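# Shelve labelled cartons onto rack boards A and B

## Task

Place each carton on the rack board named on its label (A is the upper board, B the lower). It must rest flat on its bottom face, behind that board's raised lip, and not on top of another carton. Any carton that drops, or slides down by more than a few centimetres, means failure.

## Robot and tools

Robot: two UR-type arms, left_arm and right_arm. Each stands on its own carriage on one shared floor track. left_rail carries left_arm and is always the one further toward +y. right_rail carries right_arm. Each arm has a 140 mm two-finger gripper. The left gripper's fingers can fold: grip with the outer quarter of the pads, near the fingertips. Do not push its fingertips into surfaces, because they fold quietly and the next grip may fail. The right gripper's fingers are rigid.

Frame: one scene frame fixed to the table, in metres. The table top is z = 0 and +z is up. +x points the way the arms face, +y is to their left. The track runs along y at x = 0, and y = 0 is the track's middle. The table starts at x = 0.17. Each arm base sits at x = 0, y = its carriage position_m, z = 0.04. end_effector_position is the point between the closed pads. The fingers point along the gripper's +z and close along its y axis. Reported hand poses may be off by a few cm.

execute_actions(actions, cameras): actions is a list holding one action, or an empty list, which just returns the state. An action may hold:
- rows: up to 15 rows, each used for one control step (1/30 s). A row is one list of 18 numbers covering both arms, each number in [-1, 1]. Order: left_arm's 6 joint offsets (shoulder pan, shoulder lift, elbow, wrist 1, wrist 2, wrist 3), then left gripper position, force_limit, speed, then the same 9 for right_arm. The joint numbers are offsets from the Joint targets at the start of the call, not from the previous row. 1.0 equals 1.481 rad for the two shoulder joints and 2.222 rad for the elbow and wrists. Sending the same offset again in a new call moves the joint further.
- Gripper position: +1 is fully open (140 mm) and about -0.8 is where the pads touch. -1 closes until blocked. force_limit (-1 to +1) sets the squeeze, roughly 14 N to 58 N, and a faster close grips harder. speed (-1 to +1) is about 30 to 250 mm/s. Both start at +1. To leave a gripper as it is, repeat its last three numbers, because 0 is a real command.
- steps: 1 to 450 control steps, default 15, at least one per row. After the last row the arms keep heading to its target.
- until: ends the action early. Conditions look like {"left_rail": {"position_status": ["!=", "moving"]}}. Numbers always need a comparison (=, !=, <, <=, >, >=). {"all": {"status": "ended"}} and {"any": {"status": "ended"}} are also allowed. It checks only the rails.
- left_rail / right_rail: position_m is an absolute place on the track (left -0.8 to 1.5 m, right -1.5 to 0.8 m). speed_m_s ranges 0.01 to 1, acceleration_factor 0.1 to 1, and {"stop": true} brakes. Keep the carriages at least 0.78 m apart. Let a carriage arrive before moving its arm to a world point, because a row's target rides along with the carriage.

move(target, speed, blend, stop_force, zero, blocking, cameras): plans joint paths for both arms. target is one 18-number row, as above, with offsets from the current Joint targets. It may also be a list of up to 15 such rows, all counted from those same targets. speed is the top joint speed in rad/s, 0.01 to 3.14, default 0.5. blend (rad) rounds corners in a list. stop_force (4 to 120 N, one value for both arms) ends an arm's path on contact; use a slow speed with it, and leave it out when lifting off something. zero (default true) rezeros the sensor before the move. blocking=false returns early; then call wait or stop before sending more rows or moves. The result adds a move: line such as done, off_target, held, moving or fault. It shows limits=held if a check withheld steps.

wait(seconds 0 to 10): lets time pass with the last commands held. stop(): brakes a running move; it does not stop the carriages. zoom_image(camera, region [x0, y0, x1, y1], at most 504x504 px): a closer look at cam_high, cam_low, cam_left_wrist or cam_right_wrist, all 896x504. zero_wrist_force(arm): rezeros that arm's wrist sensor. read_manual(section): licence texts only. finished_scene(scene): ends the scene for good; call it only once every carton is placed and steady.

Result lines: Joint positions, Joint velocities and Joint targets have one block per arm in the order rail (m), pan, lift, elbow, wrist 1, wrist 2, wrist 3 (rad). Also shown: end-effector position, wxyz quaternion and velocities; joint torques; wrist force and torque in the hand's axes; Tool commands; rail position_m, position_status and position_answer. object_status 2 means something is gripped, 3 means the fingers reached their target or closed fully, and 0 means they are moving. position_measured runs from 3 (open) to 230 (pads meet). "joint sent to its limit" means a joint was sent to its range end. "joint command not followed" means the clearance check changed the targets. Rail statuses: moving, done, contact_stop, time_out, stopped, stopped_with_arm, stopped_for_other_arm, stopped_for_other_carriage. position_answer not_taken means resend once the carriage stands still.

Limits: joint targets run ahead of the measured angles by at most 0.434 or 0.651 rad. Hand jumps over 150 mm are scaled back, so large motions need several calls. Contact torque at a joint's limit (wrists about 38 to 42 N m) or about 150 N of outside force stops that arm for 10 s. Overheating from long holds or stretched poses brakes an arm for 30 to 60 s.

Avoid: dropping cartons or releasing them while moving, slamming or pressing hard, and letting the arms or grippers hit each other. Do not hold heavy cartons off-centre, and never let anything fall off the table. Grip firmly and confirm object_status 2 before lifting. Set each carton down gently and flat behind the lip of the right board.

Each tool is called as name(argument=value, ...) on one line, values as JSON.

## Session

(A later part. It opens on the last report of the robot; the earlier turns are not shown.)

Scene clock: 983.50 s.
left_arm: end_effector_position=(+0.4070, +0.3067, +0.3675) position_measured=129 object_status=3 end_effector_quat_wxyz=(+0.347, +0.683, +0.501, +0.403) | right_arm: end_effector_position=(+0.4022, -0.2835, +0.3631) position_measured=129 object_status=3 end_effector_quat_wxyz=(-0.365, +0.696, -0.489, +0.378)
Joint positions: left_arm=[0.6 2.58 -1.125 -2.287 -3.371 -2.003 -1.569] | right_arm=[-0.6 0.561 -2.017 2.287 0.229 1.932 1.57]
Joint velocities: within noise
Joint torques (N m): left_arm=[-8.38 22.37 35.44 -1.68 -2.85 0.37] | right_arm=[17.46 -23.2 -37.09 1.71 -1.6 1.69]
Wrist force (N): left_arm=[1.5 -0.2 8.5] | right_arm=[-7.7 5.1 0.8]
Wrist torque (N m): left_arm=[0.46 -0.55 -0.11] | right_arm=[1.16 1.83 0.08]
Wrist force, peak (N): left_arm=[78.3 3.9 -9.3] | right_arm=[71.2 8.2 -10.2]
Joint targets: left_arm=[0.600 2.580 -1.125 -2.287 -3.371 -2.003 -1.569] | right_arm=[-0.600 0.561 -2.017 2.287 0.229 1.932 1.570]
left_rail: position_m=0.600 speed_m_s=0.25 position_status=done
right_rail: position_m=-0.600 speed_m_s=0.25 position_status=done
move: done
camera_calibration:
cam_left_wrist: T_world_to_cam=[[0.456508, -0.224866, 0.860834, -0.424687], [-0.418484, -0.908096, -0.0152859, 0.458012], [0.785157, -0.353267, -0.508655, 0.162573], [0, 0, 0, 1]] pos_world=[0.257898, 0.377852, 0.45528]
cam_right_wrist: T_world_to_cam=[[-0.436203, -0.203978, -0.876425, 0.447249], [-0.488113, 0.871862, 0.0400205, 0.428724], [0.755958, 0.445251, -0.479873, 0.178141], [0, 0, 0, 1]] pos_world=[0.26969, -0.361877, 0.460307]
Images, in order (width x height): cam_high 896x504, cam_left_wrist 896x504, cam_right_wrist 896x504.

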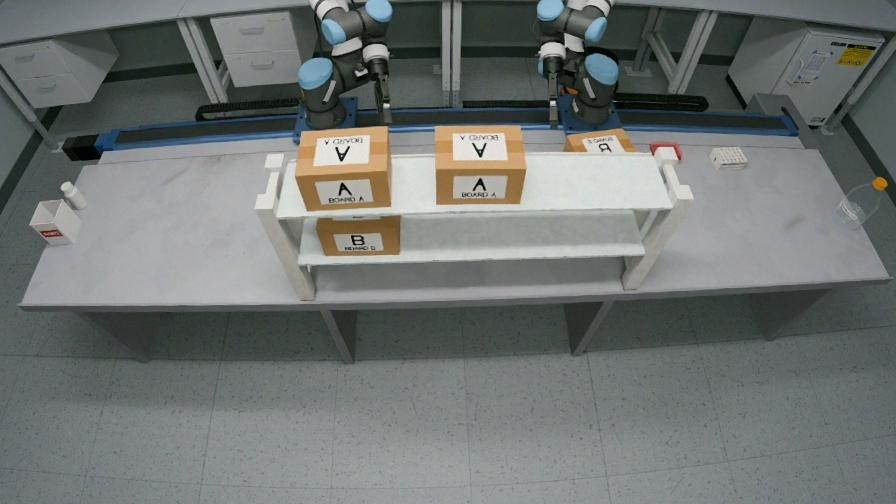

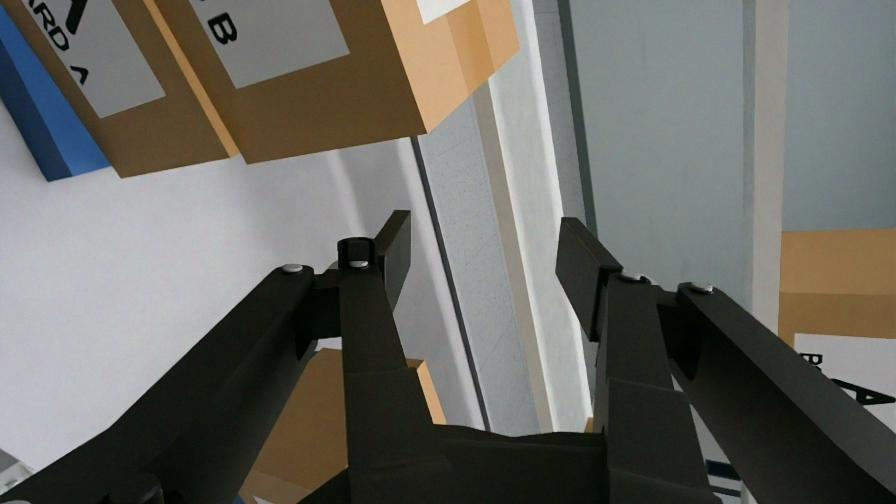

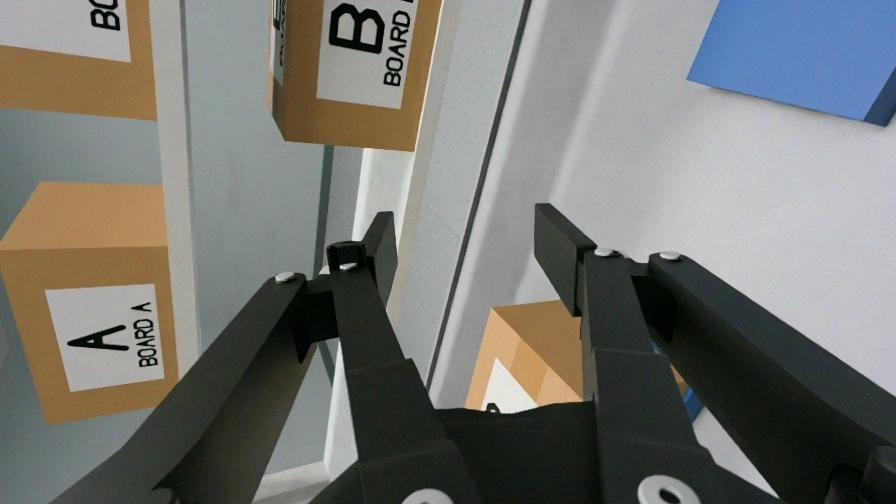

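move(target=[[-0.15,-0.2174,-0.0381,0.4079,-0.1118,0,0,1,-1,0.0368,0.1766,0.0598,-0.4021,0.0064,0,0,1,-1],[-0.15,-0.3446,-0.0781,0.5328,-0.1118,0,0,1,-1,0.0368,0.3111,0.1024,-0.5343,0.0064,0,0,1,-1],[-0.15,-0.5156,-0.0987,0.6672,-0.1118,0,0,1,-1,0.0368,0.4974,0.1245,-0.6806,0.0064,0,0,1,-1]], speed=0.3, stop_force=15, cameras=["cam_left_wrist","cam_right_wrist"])

Scene clock: 1006.33 s.
left_arm: end_effector_position=(+0.4778, +0.1805, +0.1398) position_measured=129 object_status=3 end_effector_quat_wxyz=(+0.525, +0.526, +0.473, +0.474) | right_arm: end_effector_position=(+0.5056, -0.1817, +0.1394) position_measured=129 object_status=3 end_effector_quat_wxyz=(+0.556, -0.557, +0.436, -0.437)
Joint positions: left_arm=[0.6 2.358 -1.889 -2.506 -1.888 -2.251 -1.569] | right_arm=[-0.6 0.616 -1.28 2.564 -1.283 1.946 1.57]
Joint velocities: within noise
Joint torques (N m): left_arm=[-4.69 29.38 10.22 4.66 -1.53 0.35] | right_arm=[10.96 -26.66 -10.11 -4.28 0.82 1.65]
Wrist force (N): left_arm=[0.8 -0.6 9.1] | right_arm=[-8.2 4.9 -0.1]
Wrist torque (N m): left_arm=[0.51 -0.32 -0.13] | right_arm=[1.22 2.10 0.15]
Wrist force, peak (N): left_arm=[1.1 -0.8 9.3] | right_arm=[-8.1 6.1 0.0]
Joint targets: left_arm=[0.600 2.358 -1.889 -2.506 -1.888 -2.251 -1.569] | right_arm=[-0.600 0.616 -1.280 2.564 -1.283 1.946 1.570]
left_rail: position_m=0.600 speed_m_s=0.25 position_status=done
right_rail: position_m=-0.600 speed_m_s=0.25 position_status=done
move: done
camera_calibration:
cam_left_wrist: T_world_to_cam=[[0.0545077, 0.0288176, 0.998097, -0.162292], [-0.401818, -0.914443, 0.0483461, 0.353873], [0.914096, -0.403689, -0.0382647, -0.1716], [0, 0, 0, 1]] pos_world=[0.307897, 0.259, 0.138309]
cam_right_wrist: T_world_to_cam=[[-0.034081, 0.0487796, -0.998228, 0.17667], [-0.543713, 0.837161, 0.0594721, 0.418478], [0.838579, 0.544777, -0.00200917, -0.142957], [0, 0, 0, 1]] pos_world=[0.353434, -0.281072, 0.151182]
Images, in order (width x height): cam_left_wrist 896x504, cam_right_wrist 896x504.

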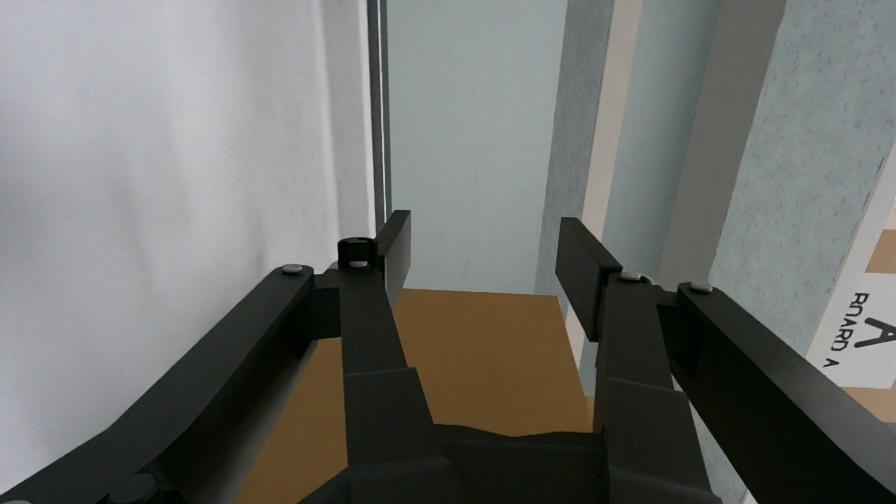

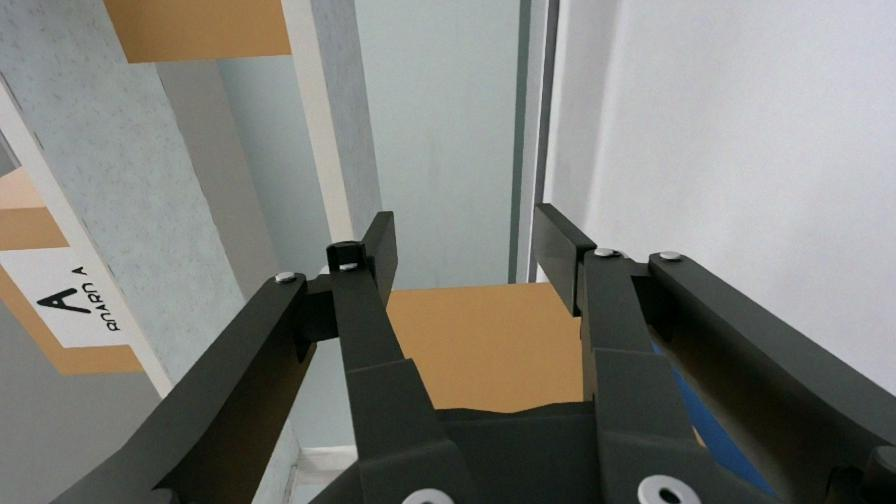

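move(target=[-0.0837,-0.0528,0.0725,-0.0374,-0.0558,0,0,1,-1,0.1225,0.0475,-0.0658,0.0341,0.0816,0,0,1,-1], speed=0.05, stop_force=7, cameras=[])

Scene clock: 1017.37 s.
left_arm: end_effector_position=(+0.4842, +0.1279, +0.1396) position_measured=129 object_status=3 end_effector_quat_wxyz=(+0.525, +0.526, +0.473, +0.474) | right_arm: end_effector_position=(+0.5045, -0.1284, +0.1394) position_measured=129 object_status=3 end_effector_quat_wxyz=(+0.556, -0.557, +0.436, -0.437)
Joint positions: left_arm=[0.6 2.28 -1.938 -2.405 -1.941 -2.329 -1.569] | right_arm=[-0.6 0.732 -1.235 2.47 -1.234 2.062 1.57]
Joint velocities: within noise
Joint torques (N m): left_arm=[9.19 64.35 12.58 4.63 1.17 0.27] | right_arm=[-11.82 -68.38 -11.81 -3.98 -1.18 1.77]
Wrist force (N): left_arm=[4.3 0.2 9.8] | right_arm=[-7.3 3.7 0.7]
Wrist torque (N m): left_arm=[0.60 -0.58 -0.19] | right_arm=[0.96 2.29 0.20]
Wrist force, peak (N): left_arm=[14.9 2.2 5.2] | right_arm=[-8.4 5.3 0.1]
Joint targets: left_arm=[0.600 2.280 -1.938 -2.405 -1.941 -2.329 -1.569] | right_arm=[-0.600 0.732 -1.235 2.470 -1.234 2.062 1.570]
left_rail: position_m=0.600 speed_m_s=0.25 position_status=done
right_rail: position_m=-0.600 speed_m_s=0.25 position_status=done
move: contact (left_arm, right_arm); left_arm: the elbow is farthest, 0.060 rad from its target; right_arm: the shoulder pan is farthest, 0.065 rad from its target
No camera images: "cameras" was empty.

move(target=[-0.0188,-0.0129,0.0180,-0.0091,-0.0125,0,0,1,-1,0.0279,0.0118,-0.0165,0.0081,0.0186,0,0,1,-1], speed=0.02, stop_force=42, cameras=[])

Scene clock: 1027.63 s.
left_arm: end_effector_position=(+0.4844, +0.1256, +0.1397) position_measured=129 object_status=3 end_effector_quat_wxyz=(+0.525, +0.525, +0.473, +0.474) | right_arm: end_effector_position=(+0.5044, -0.1261, +0.1395) position_measured=129 object_status=3 end_effector_quat_wxyz=(+0.556, -0.557, +0.436, -0.437)
Joint positions: left_arm=[0.6 2.277 -1.94 -2.4 -1.943 -2.333 -1.569] | right_arm=[-0.6 0.737 -1.233 2.465 -1.232 2.068 1.57]
Joint velocities: within noise
Joint torques (N m): left_arm=[-8.78 60.56 28.27 5.62 19.02 0.44] | right_arm=[15.04 -63.68 -25.52 -4.39 -19.72 1.87]
Wrist force (N): left_arm=[44.1 9.1 1.3] | right_arm=[33.3 -4.4 -8.0]
Wrist torque (N m): left_arm=[0.02 0.13 -0.69] | right_arm=[1.25 3.42 0.51]
Wrist force, peak (N): left_arm=[51.7 11.6 -3.5] | right_arm=[39.7 -4.8 -12.5]
Joint targets: left_arm=[0.600 2.277 -1.940 -2.400 -1.943 -2.333 -1.569] | right_arm=[-0.600 0.737 -1.233 2.465 -1.232 2.068 1.570]
left_rail: position_m=0.600 speed_m_s=0.25 position_status=done
right_rail: position_m=-0.600 speed_m_s=0.25 position_status=done
move: contact (left_arm, right_arm); left_arm: the elbow is farthest, 0.035 rad from its target; right_arm: the shoulder pan is farthest, 0.036 rad from its target
No camera images: "cameras" was empty.

move(target=[[-0.0006,0.0727,0.0068,-0.0553,-0.0004,0,0,1,-1,0.0012,-0.0795,-0.0072,0.0601,0.0008,0,0,1,-1],[-0.0006,0.14,0.0174,-0.1108,-0.0004,0,0,1,-1,0.0012,-0.1525,-0.0185,0.1201,0.0008,0,0,1,-1],[-0.0006,0.2001,0.0321,-0.1655,-0.0004,0,0,1,-1,0.0012,-0.2167,-0.0342,0.1787,0.0008,0,0,1,-1],[-0.0006,0.2454,0.0478,-0.2115,-0.0004,0,0,1,-1,0.0012,-0.2646,-0.0509,0.2273,0.0008,0,0,1,-1],[-0.0006,0.2833,0.0658,-0.2547,-0.0004,0,0,1,-1,0.0012,-0.3046,-0.0698,0.2728,0.0008,0,0,1,-1]], speed=0.1, blend=0.03, cameras=["cam_low"])

move(target=[[0.0651,-0.0190,0.0120,0.0006,0.0490,0,0,1,-1,-0.0487,0.0317,-0.0186,-0.0025,-0.0268,0,0,1,-1],[0.1221,-0.0441,0.0287,0.0007,0.0926,0,0,1,-1,-0.0892,0.0670,-0.0409,-0.0038,-0.0482,0,0,1,-1],[0.1716,-0.0739,0.0496,-0.0003,0.1313,0,0,1,-1,-0.1238,0.1043,-0.0662,-0.0033,-0.0657,0,0,1,-1],[0.2147,-0.1073,0.0743,-0.0027,0.1656,0,0,1,-1,-0.1530,0.1430,-0.0944,-0.0009,-0.0795,0,0,1,-1],[0.2519,-0.1429,0.1022,-0.0069,0.1960,0,0,1,-1,-0.1781,0.1824,-0.1250,0.0034,-0.0905,0,0,1,-1],[0.2846,-0.1802,0.1333,-0.0132,0.2234,0,0,1,-1,-0.1991,0.2227,-0.1585,0.0101,-0.0989,0,0,1,-1]], speed=0.08, blend=0.02, cameras=["cam_low"])

move(target=[0,-0.0379,-0.0181,0.0434,0,0,0,1,-1,0,0.0379,0.0181,-0.0434,0,0,0,1,-1], speed=0.04, stop_force=8, cameras=["cam_high"])

Scene clock: 1118.97 s.
left_arm: end_effector_position=(+0.4848, +0.1247, +0.3745) position_measured=129 object_status=3 end_effector_quat_wxyz=(+0.525, +0.526, +0.473, +0.474) | right_arm: end_effector_position=(+0.5046, -0.1250, +0.3744) position_measured=129 object_status=3 end_effector_quat_wxyz=(+0.556, -0.557, +0.436, -0.437)
Joint positions: left_arm=[0.6 2.276 -1.521 -2.254 -2.509 -2.334 -1.569] | right_arm=[-0.6 0.739 -1.684 2.31 -0.626 2.07 1.57]
Joint velocities: within noise
Joint torques (N m): left_arm=[-28.37 42.31 72.51 5.32 30.48 0.28] | right_arm=[38.24 -50.96 -73.67 -5.78 -29.78 2]
Wrist force (N): left_arm=[71.3 -4.6 -3.6] | right_arm=[57.4 14.2 -9.8]
Wrist torque (N m): left_arm=[0.64 0.57 -0.89] | right_arm=[1.19 4.22 0.16]
Wrist force, peak (N): left_arm=[77.4 -4.8 -4.4] | right_arm=[63.8 14.1 -10.6]
Joint targets: left_arm=[0.600 2.276 -1.521 -2.254 -2.509 -2.334 -1.569] | right_arm=[-0.600 0.739 -1.684 2.310 -0.626 2.070 1.570]
left_rail: position_m=0.600 speed_m_s=0.25 position_status=done
right_rail: position_m=-0.600 speed_m_s=0.25 position_status=done
move: done
Images, in order (width x height): cam_low 896x504.

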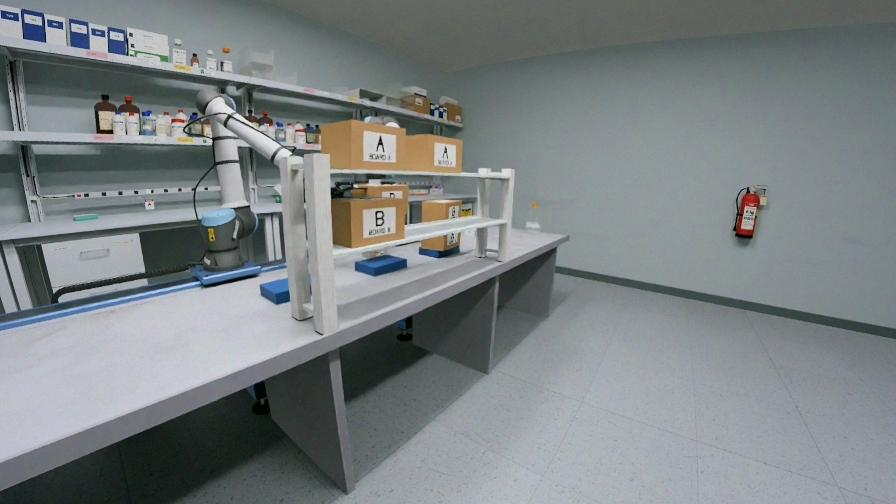

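Scene clock: 1125.73 s.
left_arm: end_effector_position=(+0.8040, +0.1237, +0.3746) position_measured=129 object_status=3 end_effector_quat_wxyz=(+0.542, +0.543, +0.453, +0.454) | right_arm: end_effector_position=(+0.8047, -0.1281, +0.3743) position_measured=129 object_status=3 end_effector_quat_wxyz=(+0.539, -0.540, +0.457, -0.457)
Joint positions: left_arm=[0.6 2.697 -1.787 -1.958 -2.538 -1.838 -1.569] | right_arm=[-0.6 0.444 -1.354 1.958 -0.604 1.85 1.57]
Joint velocities: within noise
Joint torques (N m): left_arm=[-42.92 44.32 62.03 4.27 28.31 0.25] | right_arm=[44.47 -53.85 -67.97 -5.04 -28.52 2.13]
Wrist force (N): left_arm=[65.9 -4.0 -2.1] | right_arm=[52.2 14.7 -9.2]
Wrist torque (N m): left_arm=[0.70 0.49 -0.66] | right_arm=[1.10 4.05 -0.19]
Wrist force, peak (N): left_arm=[81.6 -4.0 -5.2] | right_arm=[67.2 15.5 -11.3]
Joint targets: left_arm=[0.600 2.697 -1.787 -1.958 -2.538 -1.837 -1.569] | right_arm=[-0.600 0.444 -1.354 1.958 -0.604 1.850 1.570]
left_rail: position_m=0.600 speed_m_s=0.25 position_status=done
right_rail: position_m=-0.600 speed_m_s=0.25 position_status=done
move: done
Images, in order (width x height): cam_low 896x504.

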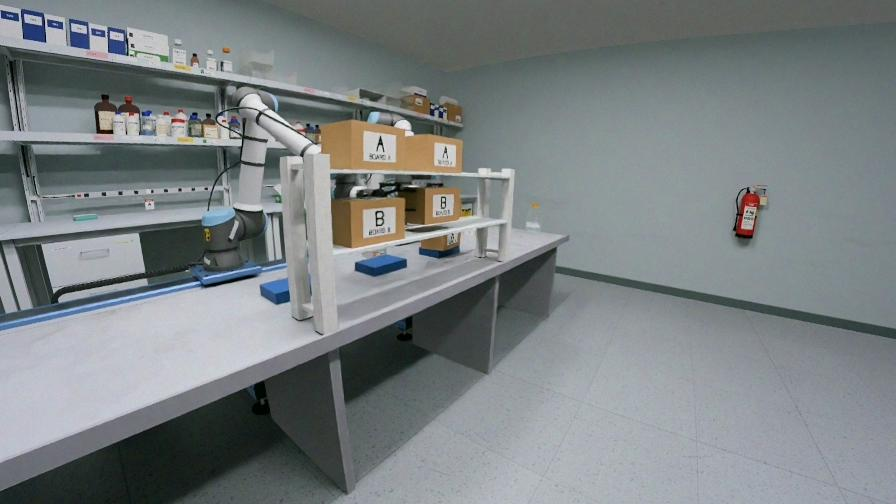

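Scene clock: 1128.83 s.
left_arm: end_effector_position=(+0.8045, +0.1236, +0.3372) position_measured=129 object_status=3 end_effector_quat_wxyz=(+0.542, +0.543, +0.453, +0.454) | right_arm: end_effector_position=(+0.8052, -0.1279, +0.3362) position_measured=129 object_status=3 end_effector_quat_wxyz=(+0.539, -0.540, +0.457, -0.457)
Joint positions: left_arm=[0.6 2.697 -1.828 -1.987 -2.469 -1.837 -1.569] | right_arm=[-0.6 0.444 -1.313 1.987 -0.674 1.85 1.57]
Joint velocities: within noise
Joint torques (N m): left_arm=[-51.71 67.32 53.72 3.1 29.44 0.31] | right_arm=[53.16 -80.69 -57.26 -3.72 -27.38 1.87]
Wrist force (N): left_arm=[68.1 4.2 -2.2] | right_arm=[56.7 5.0 -8.1]
Wrist torque (N m): left_arm=[0.34 0.57 -0.38] | right_arm=[1.28 4.15 0.29]
Wrist force, peak (N): left_arm=[69.9 12.4 -4.8] | right_arm=[59.2 -4.5 -14.3]
Joint targets: left_arm=[0.600 2.697 -1.828 -1.987 -2.469 -1.837 -1.569] | right_arm=[-0.600 0.444 -1.313 1.987 -0.674 1.850 1.570]
left_rail: position_m=0.600 speed_m_s=0.25 position_status=done
right_rail: position_m=-0.600 speed_m_s=0.25 position_status=done
move: contact (left_arm, right_arm); left_arm: the wrist 1 is farthest, 0.028 rad from its target; right_arm: the wrist 1 is farthest, 0.026 rad from its target
Images, in order (width x height): cam_high 896x504.

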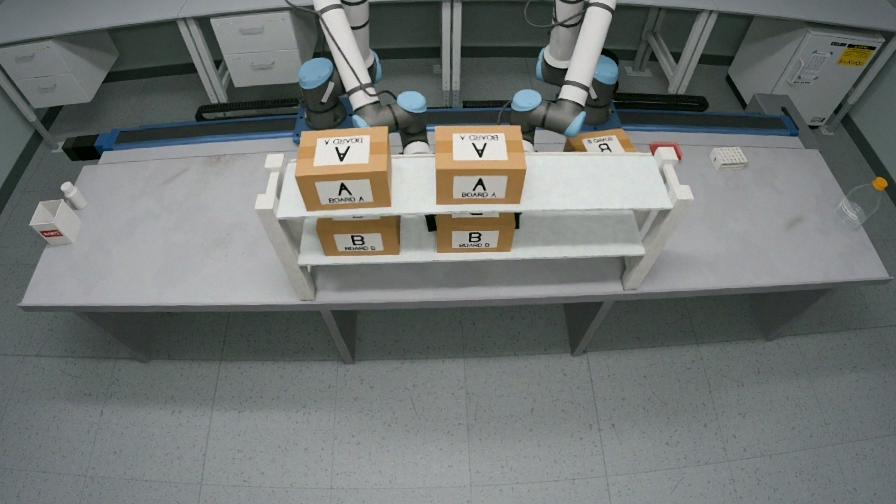

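move(target=[[0.0248,0.0155,-0.0144,0.0041,0.0165,0,0,1,-1,-0.0248,-0.0155,0.0144,-0.0041,-0.0165,0,0,1,-1],[0.0248,0.0340,-0.0056,-0.0170,0.0165,0,0,1,-1,-0.0248,-0.0340,0.0056,0.0170,-0.0165,0,0,1,-1],[-0.0159,0.0948,-0.0549,-0.0083,-0.0106,0,0,1,-1,0.0159,-0.0948,0.0549,0.0083,0.0106,0,0,1,-1],[-0.0687,0.1537,-0.0981,-0.0043,-0.0458,0,0,1,-1,0.0687,-0.1537,0.0981,0.0043,0.0458,0,0,1,-1],[-0.1182,0.3074,-0.0217,-0.1832,-0.0788,0,0,1,-1,0.1182,-0.3074,0.0217,0.1832,0.0788,0,0,1,-1]], speed=[0.05,0.06,0.15,0.2,0.3], cameras=["cam_high"])

execute_actions(actions=[{"left_rail":{"position_m":1.08},"steps":200,"until":{"left_rail":{"position_status":["!=","moving"]}}}], cameras=[])

execute_actions(actions=[{"right_rail":{"position_m":-0.12},"steps":200,"until":{"right_rail":{"position_status":["!=","moving"]}}}], cameras=["cam_left_wrist","cam_right_wrist","cam_high"])

Scene clock: 1160.03 s.
left_arm: end_effector_position=(+0.5848, +0.1480, +0.5513) position_measured=129 object_status=3 end_effector_quat_wxyz=(+0.542, +0.543, +0.453, +0.454) | right_arm: end_effector_position=(+0.5858, -0.1521, +0.5505) position_measured=129 object_status=3 end_effector_quat_wxyz=(+0.539, -0.540, +0.457, -0.457)
Joint positions: left_arm=[0.6 2.522 -1.372 -2.035 -2.876 -2.012 -1.569] | right_arm=[-0.6 0.619 -1.768 2.036 -0.267 2.025 1.57]
Joint velocities: within noise
Joint torques (N m): left_arm=[-9.52 44.53 53.36 0.54 -2.06 0.2] | right_arm=[15.87 -48.06 -53.88 0.24 1.4 2.1]
Wrist force (N): left_arm=[4.1 3.3 7.6] | right_arm=[-7.2 3.6 3.6]
Wrist torque (N m): left_arm=[1.39 -1.09 -0.12] | right_arm=[0.93 1.88 0.16]
Wrist force, peak (N): left_arm=[68.7 4.6 -1.8] | right_arm=[57.1 5.2 -8.1]
Joint targets: left_arm=[0.600 2.522 -1.372 -2.035 -2.876 -2.013 -1.569] | right_arm=[-0.600 0.619 -1.768 2.036 -0.267 2.025 1.570]
left_rail: position_m=0.600 speed_m_s=0.25 position_status=done
right_rail: position_m=-0.600 speed_m_s=0.25 position_status=done
move: done
Images, in order (width x height): cam_high 896x504.

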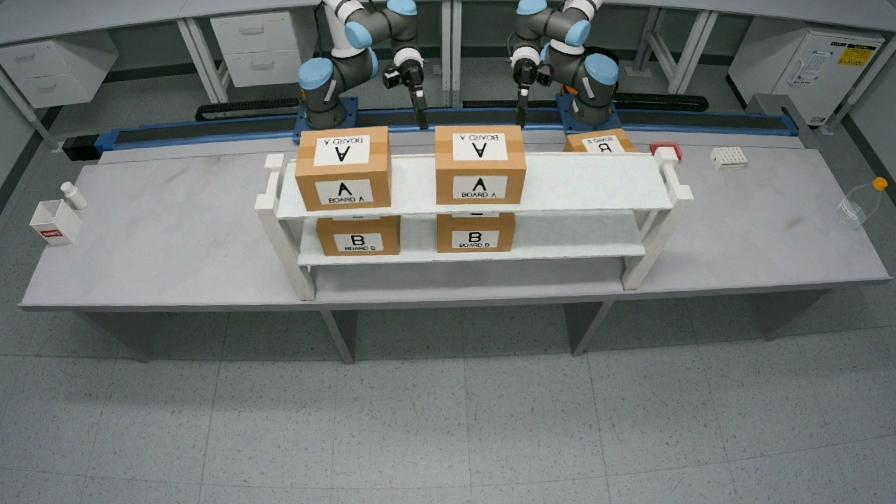

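Scene clock: 1163.13 s.
left_arm: end_effector_position=(+0.5848, +0.6280, +0.5514) position_measured=129 object_status=3 end_effector_quat_wxyz=(+0.542, +0.543, +0.453, +0.454) end_effector_velocity=(+0.001, +0.002, +0.001) end_effector_angular_velocity=(+0.000, -0.001, +0.002) | right_arm: end_effector_position=(+0.5858, -0.1521, +0.5506) position_measured=129 object_status=3 end_effector_quat_wxyz=(+0.539, -0.540, +0.457, -0.457)
Joint positions: left_arm=[1.08 2.522 -1.372 -2.035 -2.876 -2.013 -1.569] | right_arm=[-0.6 0.619 -1.768 2.036 -0.267 2.025 1.57]
Joint velocities: left_arm=[0.001 0.002 0 0.001 0 0 0] | right_arm=[within noise]
Joint torques (N m): left_arm=[-5.72 38.6 45 1.39 -1.2 0.28] | right_arm=[15.72 -47.63 -45.81 -0.93 0.76 2.3]
Wrist force (N): left_arm=[4.4 3.3 7.7] | right_arm=[-7.3 3.6 3.5]
Wrist torque (N m): left_arm=[1.39 -1.15 -0.12] | right_arm=[0.92 1.88 0.16]
Wrist force, peak (N): left_arm=[4.9 3.4 7.6] | right_arm=[-7.4 3.6 3.6]
Joint targets: left_arm=[1.080 2.522 -1.372 -2.035 -2.876 -2.013 -1.569] | right_arm=[-0.600 0.619 -1.768 2.036 -0.267 2.025 1.570]
Tool commands: left_gripper/position=+0.0 left_gripper/force_limit=+1.0 left_gripper/speed=-1.0 right_gripper/position=+0.0 right_gripper/force_limit=+1.0 right_gripper/speed=-1.0
left_rail: position_m=1.080 speed_m_s=0.25 position_status=done
right_rail: position_m=-0.600 speed_m_s=0.25 position_status=done
No camera images: "cameras" was empty.

Scene clock: 1166.23 s.
left_arm: end_effector_position=(+0.5848, +0.6280, +0.5514) position_measured=129 object_status=3 end_effector_quat_wxyz=(+0.542, +0.543, +0.453, +0.454) | right_arm: end_effector_position=(+0.5858, +0.3278, +0.5506) position_measured=129 object_status=3 end_effector_quat_wxyz=(+0.539, -0.540, +0.457, -0.457) end_effector_velocity=(+0.001, -0.001, -0.001) end_effector_angular_velocity=(+0.000, +0.001, -0.003)
Joint positions: left_arm=[1.08 2.522 -1.372 -2.035 -2.876 -2.013 -1.569] | right_arm=[-0.12 0.619 -1.768 2.036 -0.267 2.025 1.57]
Joint velocities: left_arm=[within noise] | right_arm=[0.001 -0.002 0 0 0.001 0.001 0.001]
Joint torques (N m): left_arm=[-3.92 27.81 40.2 2.61 -0.26 0.1] | right_arm=[14.33 -25.24 -42.46 -1.67 0.19 2.06]
Wrist force (N): left_arm=[4.5 3.3 7.8] | right_arm=[-7.3 3.6 3.5]
Wrist torque (N m): left_arm=[1.40 -1.18 -0.13] | right_arm=[0.93 1.89 0.16]
Wrist force, peak (N): left_arm=[4.3 3.3 8.0] | right_arm=[-7.7 4.0 3.7]
Joint targets: left_arm=[1.080 2.522 -1.372 -2.035 -2.876 -2.013 -1.569] | right_arm=[-0.120 0.619 -1.768 2.036 -0.267 2.025 1.570]
Tool commands: left_gripper/position=+0.0 left_gripper/force_limit=+1.0 left_gripper/speed=-1.0 right_gripper/position=+0.0 right_gripper/force_limit=+1.0 right_gripper/speed=-1.0
left_rail: position_m=1.080 speed_m_s=0.25 position_status=done
right_rail: position_m=-0.120 speed_m_s=0.25 position_status=done
camera_calibration:
cam_left_wrist: T_world_to_cam=[[0.0565836, 0.0246513, 0.998093, -0.590419], [-0.468508, -0.882135, 0.0483478, 0.804961], [0.881645, -0.470351, -0.0383651, -0.0121414], [0, 0, 0, 1]] pos_world=[0.421243, 0.718929, 0.549909]
cam_right_wrist: T_world_to_cam=[[-0.0299397, 0.0514076, -0.998229, 0.561708], [-0.478814, 0.8759, 0.0594688, -0.0396201], [0.877406, 0.479747, -0.00160945, -0.488703], [0, 0, 0, 1]] pos_world=[0.426638, 0.240281, 0.562283]
Images, in order (width x height): cam_high 896x504, cam_left_wrist 896x504, cam_right_wrist 896x504.

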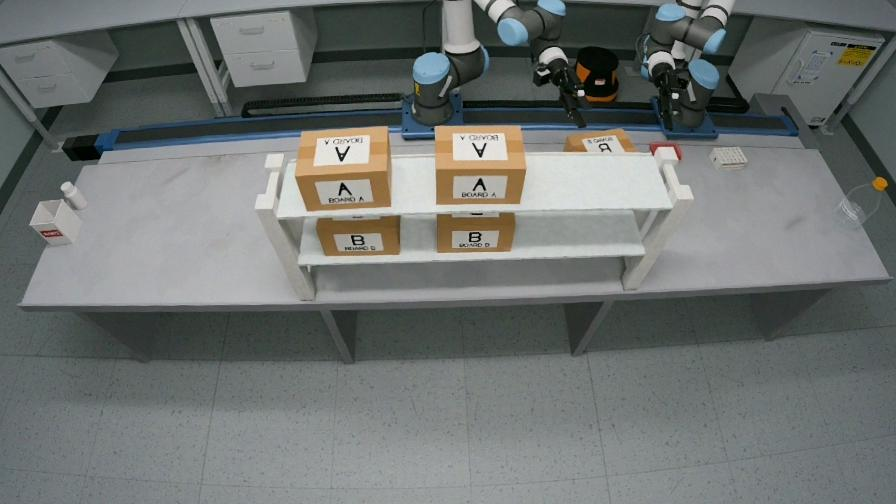

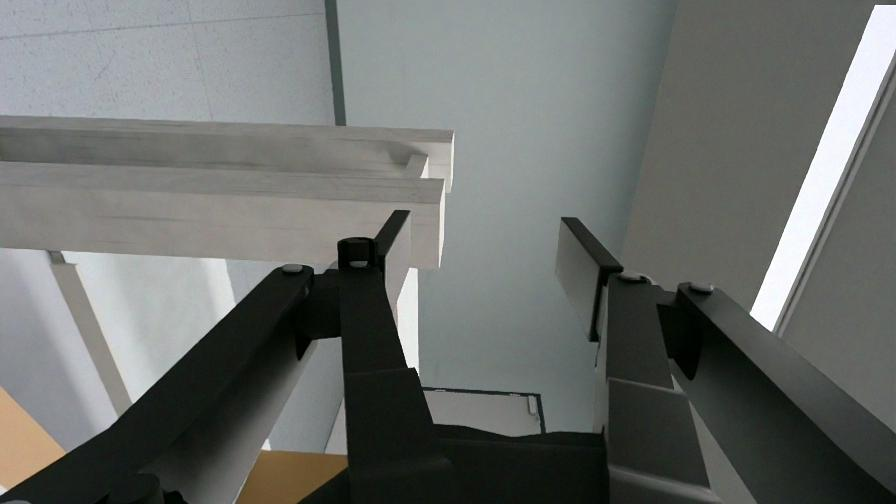

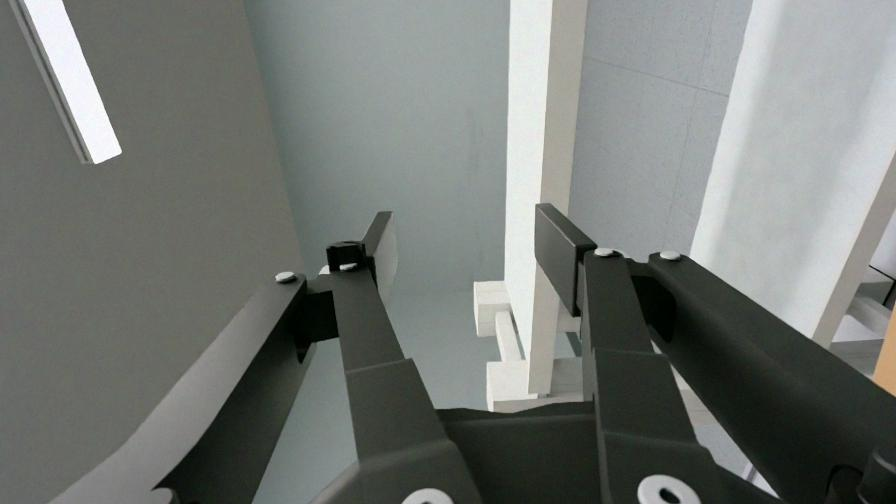

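move(target=[0.0398,0.1904,-0.0414,-0.3105,0.005,0,0,1,-1,-0.0392,-0.1911,0.041,0.311,-0.0419,0,0,1,-1], speed=0.4, cameras=["cam_left_wrist","cam_right_wrist"])

Scene clock: 1188.63 s.
left_arm: end_effector_position=(+0.4073, +0.7867, +0.4673) position_measured=129 object_status=3 end_effector_quat_wxyz=(+0.347, +0.683, +0.502, +0.402) | right_arm: end_effector_position=(+0.4023, +0.1964, +0.4632) position_measured=129 object_status=3 end_effector_quat_wxyz=(-0.365, +0.696, -0.489, +0.378)
Joint positions: left_arm=[1.08 2.581 -1.09 -2.127 -3.566 -2.001 -1.569] | right_arm=[-0.12 0.561 -2.051 2.127 0.424 1.932 1.57]
Joint velocities: within noise
Joint torques (N m): left_arm=[10.36 20.31 37.82 -1.45 0.84 0.09] | right_arm=[-11.83 -21.99 -39.76 1.87 -1.68 2.22]
Wrist force (N): left_arm=[4.4 3.7 6.7] | right_arm=[-6.6 3.8 3.9]
Wrist torque (N m): left_arm=[1.33 -1.20 -0.08] | right_arm=[0.87 1.58 0.09]
Wrist force, peak (N): left_arm=[3.5 3.4 8.7] | right_arm=[-8.1 3.8 4.3]
Joint targets: left_arm=[1.080 2.581 -1.090 -2.127 -3.566 -2.001 -1.569] | right_arm=[-0.120 0.561 -2.051 2.127 0.424 1.932 1.570]
left_rail: position_m=1.080 speed_m_s=0.25 position_status=done
right_rail: position_m=-0.120 speed_m_s=0.25 position_status=done
move: done
camera_calibration:
cam_left_wrist: T_world_to_cam=[[0.457096, -0.224805, 0.860538, -0.402906], [-0.418558, -0.908068, -0.0148939, 0.895422], [0.784775, -0.353377, -0.509168, 0.383229], [0, 0, 0, 1]] pos_world=[0.258203, 0.857953, 0.55518]
cam_right_wrist: T_world_to_cam=[[-0.436144, -0.203798, -0.876496, 0.632847], [-0.487753, 0.872068, 0.0399373, 0.00620328], [0.756225, 0.444931, -0.47975, 0.0122295], [0, 0, 0, 1]] pos_world=[0.26979, 0.118122, 0.560307]
Images, in order (width x height): cam_left_wrist 896x504, cam_right_wrist 896x504.

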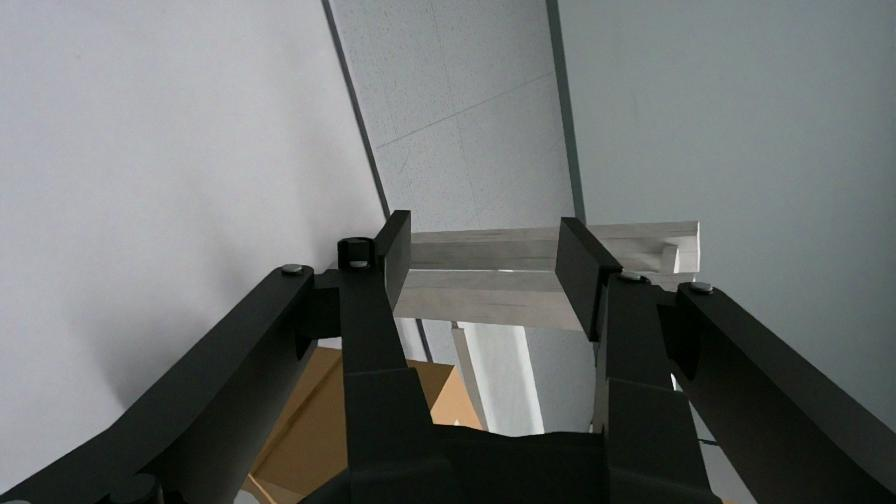

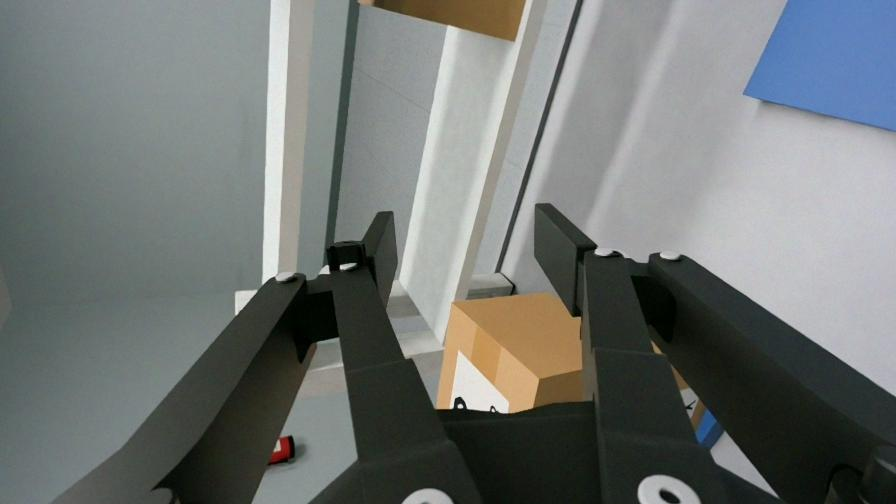

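move(target=[[-0.2219,-0.1737,0.0076,0.3332,-0.2061,0,0,1,-1,-0.0705,0.0573,0.0434,-0.3066,-0.1114,0,0,1,-1],[-0.2219,-0.2431,-0.0604,0.4474,-0.2061,0,0,1,-1,-0.0705,0.1255,0.1184,-0.4270,-0.1114,0,0,1,-1],[-0.2219,-0.3623,-0.1112,0.5776,-0.2061,0,0,1,-1,-0.0705,0.2595,0.1774,-0.5753,-0.1114,0,0,1,-1]], speed=0.3, stop_force=18, cameras=["cam_low"])

Scene clock: 1221.07 s.
left_arm: end_effector_position=(+0.4621, +0.6536, +0.2796) position_measured=129 object_status=3 end_effector_quat_wxyz=(+0.500, +0.501, +0.500, +0.500) | right_arm: end_effector_position=(+0.5282, +0.2905, +0.2800) position_measured=129 object_status=3 end_effector_quat_wxyz=(+0.578, -0.578, +0.407, -0.408)
Joint positions: left_arm=[1.08 2.252 -1.627 -2.374 -2.283 -2.459 -1.569] | right_arm=[-0.12 0.457 -1.667 2.521 -0.854 1.685 1.57]
Joint velocities: within noise
Joint torques (N m): left_arm=[-4.51 22.5 24.61 4.41 -1.4 0.14] | right_arm=[-11.91 -7.65 -27.26 -4.38 -1.92 2.12]
Wrist force (N): left_arm=[4.0 3.1 7.5] | right_arm=[-6.8 3.8 3.3]
Wrist torque (N m): left_arm=[1.31 -1.05 -0.12] | right_arm=[0.98 1.78 0.17]
Wrist force, peak (N): left_arm=[3.4 5.3 7.5] | right_arm=[-7.3 4.7 3.4]
Joint targets: left_arm=[1.080 2.253 -1.627 -2.374 -2.283 -2.459 -1.569] | right_arm=[-0.120 0.457 -1.667 2.521 -0.854 1.685 1.570]
left_rail: position_m=1.080 speed_m_s=0.25 position_status=done
right_rail: position_m=-0.120 speed_m_s=0.25 position_status=done
move: done
Images, in order (width x height): cam_low 896x504.

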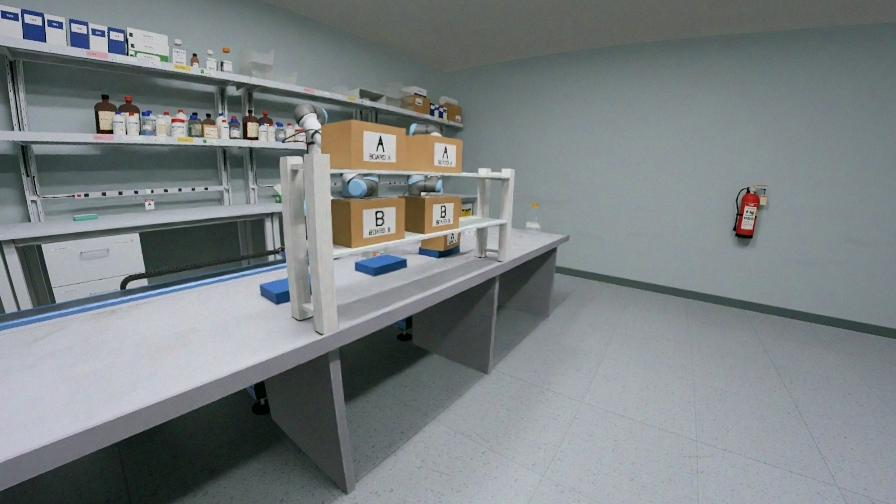

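move(target=[-0.0564,-0.0885,0.0705,-0.0116,-0.0376,0,0,1,-1,0.1508,0.0826,-0.0520,-0.0031,0.1004,0,0,1,-1], speed=0.05, stop_force=7, cameras=[])

Scene clock: 1235.50 s.
left_arm: end_effector_position=(+0.4741, +0.5958, +0.2806) position_measured=129 object_status=3 end_effector_quat_wxyz=(+0.500, +0.501, +0.500, +0.500) | right_arm: end_effector_position=(+0.5206, +0.3486, +0.2810) position_measured=129 object_status=3 end_effector_quat_wxyz=(+0.578, -0.578, +0.407, -0.408)
Joint positions: left_arm=[1.08 2.194 -1.719 -2.265 -2.301 -2.518 -1.569] | right_arm=[-0.12 0.614 -1.581 2.44 -0.859 1.842 1.57]
Joint velocities: within noise
Joint torques (N m): left_arm=[7.58 57.88 27.39 4.36 3.4 0.31] | right_arm=[-8.51 -50 -28.34 -0.16 -4.1 2.19]
Wrist force (N): left_arm=[11.1 4.2 6.9] | right_arm=[-0.2 2.1 1.6]
Wrist torque (N m): left_arm=[1.22 -1.01 -0.30] | right_arm=[0.99 1.98 0.19]
Wrist force, peak (N): left_arm=[19.4 5.7 4.9] | right_arm=[9.0 1.6 -0.7]
Joint targets: left_arm=[1.080 2.194 -1.719 -2.265 -2.301 -2.518 -1.569] | right_arm=[-0.120 0.614 -1.581 2.440 -0.859 1.842 1.570]
left_rail: position_m=1.080 speed_m_s=0.25 position_status=done
right_rail: position_m=-0.120 speed_m_s=0.25 position_status=done
move: contact (left_arm, right_arm); left_arm: the elbow is farthest, 0.047 rad from its target; right_arm: the shoulder pan is farthest, 0.066 rad from its target
No camera images: "cameras" was empty.

move(target=[-0.0124,-0.0207,0.0176,-0.003,-0.0083,0,0,1,-1,0.0334,0.0202,-0.0133,0,0.0223,0,0,1,-1], speed=0.02, stop_force=42, cameras=[])

Scene clock: 1248.50 s.
left_arm: end_effector_position=(+0.4747, +0.5934, +0.2806) position_measured=129 object_status=3 end_effector_quat_wxyz=(+0.499, +0.501, +0.500, +0.500) | right_arm: end_effector_position=(+0.5203, +0.3510, +0.2810) position_measured=129 object_status=3 end_effector_quat_wxyz=(+0.578, -0.578, +0.407, -0.408)
Joint positions: left_arm=[1.08 2.192 -1.722 -2.26 -2.302 -2.52 -1.569] | right_arm=[-0.12 0.62 -1.577 2.436 -0.859 1.848 1.57]
Joint velocities: within noise
Joint torques (N m): left_arm=[-8.45 51.82 43.37 7.75 21.67 0.19] | right_arm=[19.12 -46.07 -34.96 -1.14 -22.22 2.31]
Wrist force (N): left_arm=[52.1 10.2 -2.7] | right_arm=[40.8 -3.2 -6.3]
Wrist torque (N m): left_arm=[0.87 -0.31 -0.67] | right_arm=[0.92 3.06 0.35]
Wrist force, peak (N): left_arm=[58.5 11.0 -3.9] | right_arm=[45.7 -2.8 -9.6]
Joint targets: left_arm=[1.080 2.192 -1.722 -2.260 -2.302 -2.520 -1.569] | right_arm=[-0.120 0.620 -1.577 2.436 -0.859 1.848 1.570]
left_rail: position_m=1.080 speed_m_s=0.25 position_status=done
right_rail: position_m=-0.120 speed_m_s=0.25 position_status=done
move: contact (left_arm, right_arm); left_arm: the elbow is farthest, 0.034 rad from its target; right_arm: the shoulder pan is farthest, 0.043 rad from its target
No camera images: "cameras" was empty.

move(target=[[-0.0002,0.0490,0.0174,-0.0497,-0.0001,0,0,1,-1,0.0014,-0.0577,-0.0205,0.0590,0.0009,0,0,1,-1],[-0.0002,0.0867,0.0351,-0.0925,-0.0001,0,0,1,-1,0.0014,-0.1011,-0.0410,0.1084,0.0009,0,0,1,-1]], speed=0.1, blend=0.03, cameras=["cam_low"])

Scene clock: 1263.73 s.
left_arm: end_effector_position=(+0.4751, +0.5925, +0.3748) position_measured=129 object_status=3 end_effector_quat_wxyz=(+0.500, +0.500, +0.500, +0.500) | right_arm: end_effector_position=(+0.5204, +0.3520, +0.3751) position_measured=129 object_status=3 end_effector_quat_wxyz=(+0.578, -0.578, +0.407, -0.408)
Joint positions: left_arm=[1.08 2.192 -1.594 -2.182 -2.507 -2.521 -1.569] | right_arm=[-0.12 0.622 -1.727 2.345 -0.618 1.85 1.57]
Joint velocities: within noise
Joint torques (N m): left_arm=[-35.46 48.93 75.68 6.1 21.58 0.13] | right_arm=[62.81 -48.05 -67.21 -4.86 -21.25 2.38]
Wrist force (N): left_arm=[73.1 -2.2 -4.4] | right_arm=[59.2 12.0 -6.7]
Wrist torque (N m): left_arm=[1.49 0.01 -0.56] | right_arm=[0.89 3.64 0.19]
Wrist force, peak (N): left_arm=[79.9 -2.7 -5.4] | right_arm=[65.8 11.3 -7.5]
Joint targets: left_arm=[1.080 2.192 -1.594 -2.182 -2.507 -2.521 -1.569] | right_arm=[-0.120 0.622 -1.727 2.345 -0.618 1.850 1.570]
left_rail: position_m=1.080 speed_m_s=0.25 position_status=done
right_rail: position_m=-0.120 speed_m_s=0.25 position_status=done
move: done
Images, in order (width x height): cam_low 896x504.

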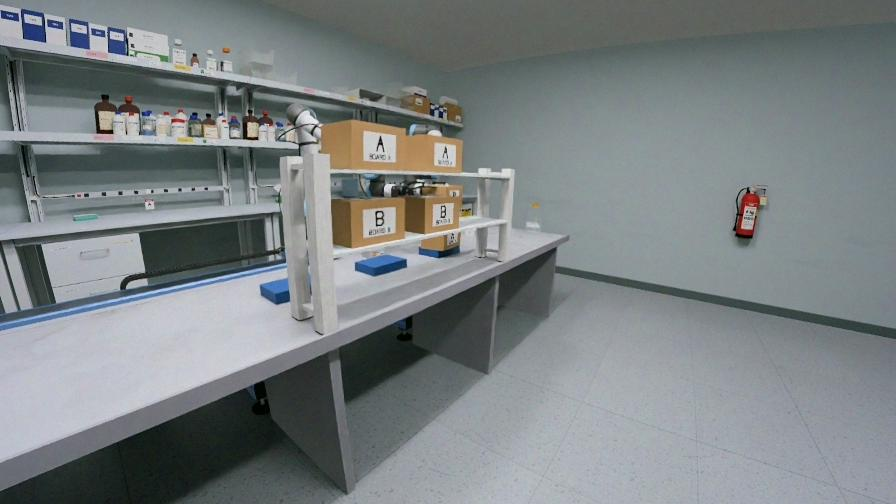

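move(target=[[0.0378,-0.0504,0.0366,-0.0031,0.0468,0,0,1,-1,-0.0845,-0.0064,0.0034,0.0009,-0.0347,0,0,1,-1],[0.0699,-0.0982,0.0741,-0.0087,0.0862,0,0,1,-1,-0.1615,0.0014,-0.0008,-0.0001,-0.0680,0,0,1,-1],[0.1028,-0.1420,0.1108,-0.0162,0.1284,0,0,1,-1,-0.2192,0.0225,-0.0122,-0.0028,-0.0863,0,0,1,-1],[0.1481,-0.1658,0.1316,-0.0212,0.1721,0,0,1,-1,-0.2319,0.0706,-0.0404,-0.0066,-0.0812,0,0,1,-1],[0.1904,-0.1947,0.1579,-0.0283,0.2070,0,0,1,-1,-0.2453,0.1241,-0.0757,-0.0070,-0.0834,0,0,1,-1],[0.2213,-0.2266,0.1883,-0.0374,0.2276,0,0,1,-1,-0.2624,0.1728,-0.1108,-0.0044,-0.0948,0,0,1,-1]], speed=0.08, blend=0.02, cameras=["cam_high","cam_low"])

Scene clock: 1326.30 s.
left_arm: end_effector_position=(+0.6021, +0.4994, +0.3746) position_measured=129 object_status=3 end_effector_quat_wxyz=(+0.523, +0.525, +0.475, +0.475) | right_arm: end_effector_position=(+0.6224, +0.2555, +0.3746) position_measured=129 object_status=3 end_effector_quat_wxyz=(+0.555, -0.556, +0.437, -0.437)
Joint positions: left_arm=[1.08 2.31 -1.758 -1.995 -2.532 -2.305 -1.569] | right_arm=[-0.12 0.358 -1.716 2.336 -0.62 1.69 1.57]
Joint velocities: within noise
Joint torques (N m): left_arm=[-34.05 56.88 59.31 6.2 18.93 0.6] | right_arm=[42.67 -30.59 -52.71 -4.87 -18.72 0.28]
Wrist force (N): left_arm=[77.1 -0.3 -5.3] | right_arm=[63.0 13.5 -6.8]
Wrist torque (N m): left_arm=[1.39 0.16 -0.77] | right_arm=[0.69 3.81 -0.10]
Wrist force, peak (N): left_arm=[110.8 -0.5 -11.0] | right_arm=[95.4 14.0 -11.9]
Joint targets: left_arm=[1.080 2.310 -1.758 -1.995 -2.532 -2.305 -1.569] | right_arm=[-0.120 0.358 -1.716 2.336 -0.620 1.690 1.570]
Tool commands: left_gripper/position=+0.003922 left_gripper/force_limit=+1.0 left_gripper/speed=-1.0 right_gripper/position=+0.003922 right_gripper/force_limit=+1.0 right_gripper/speed=-1.0
TORQUE FAULT: the external load on joint 6 (wrist 2) of the left arm reached its load limit, and that arm stopped for 10 seconds. TORQUE FAULT: the external load on joint 6 (wrist 2) of the right arm reached its load limit, and that arm stopped for 10 seconds. A torque fault puts only its own arm into a fault stop. Those arms' remaining commands of this call were not run. Those arms' targets are now where they stood when their stops ended, not their last commands. Those arms keep their grips as last carried out and accept commands again: back off and push less far. Each of those arms stops again whenever a joint's load reaches its limit.
left_rail: position_m=1.080 speed_m_s=0.25 position_status=done
right_rail: position_m=-0.120 speed_m_s=0.25 position_status=done
move: fault (left_arm, right_arm); path passed 2 of 6 targets; left_arm: the wrist 2 is farthest, 0.290 rad from its target; right_arm: the shoulder lift is farthest, 0.245 rad from its target
Images, in order (width x height): cam_high 896x504, cam_low 896x504.

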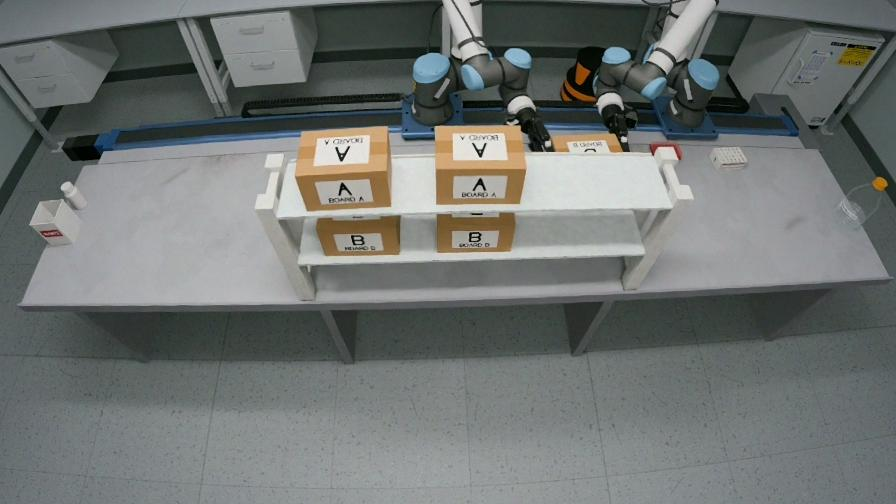

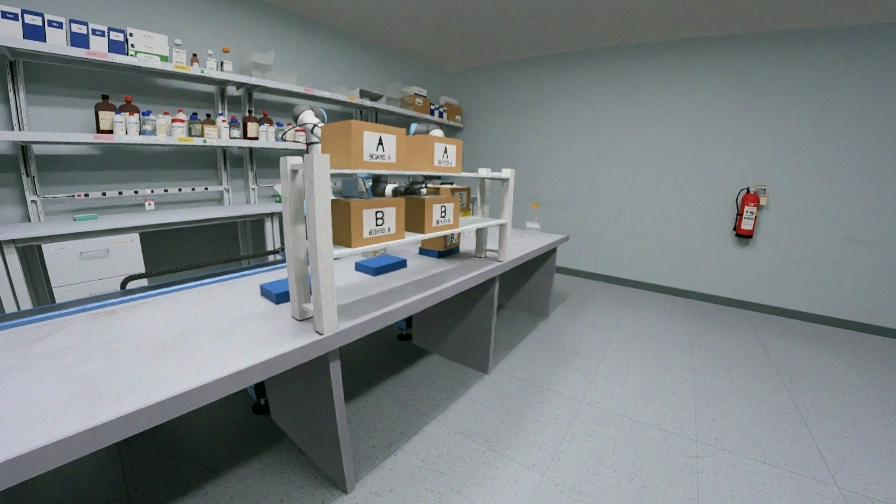

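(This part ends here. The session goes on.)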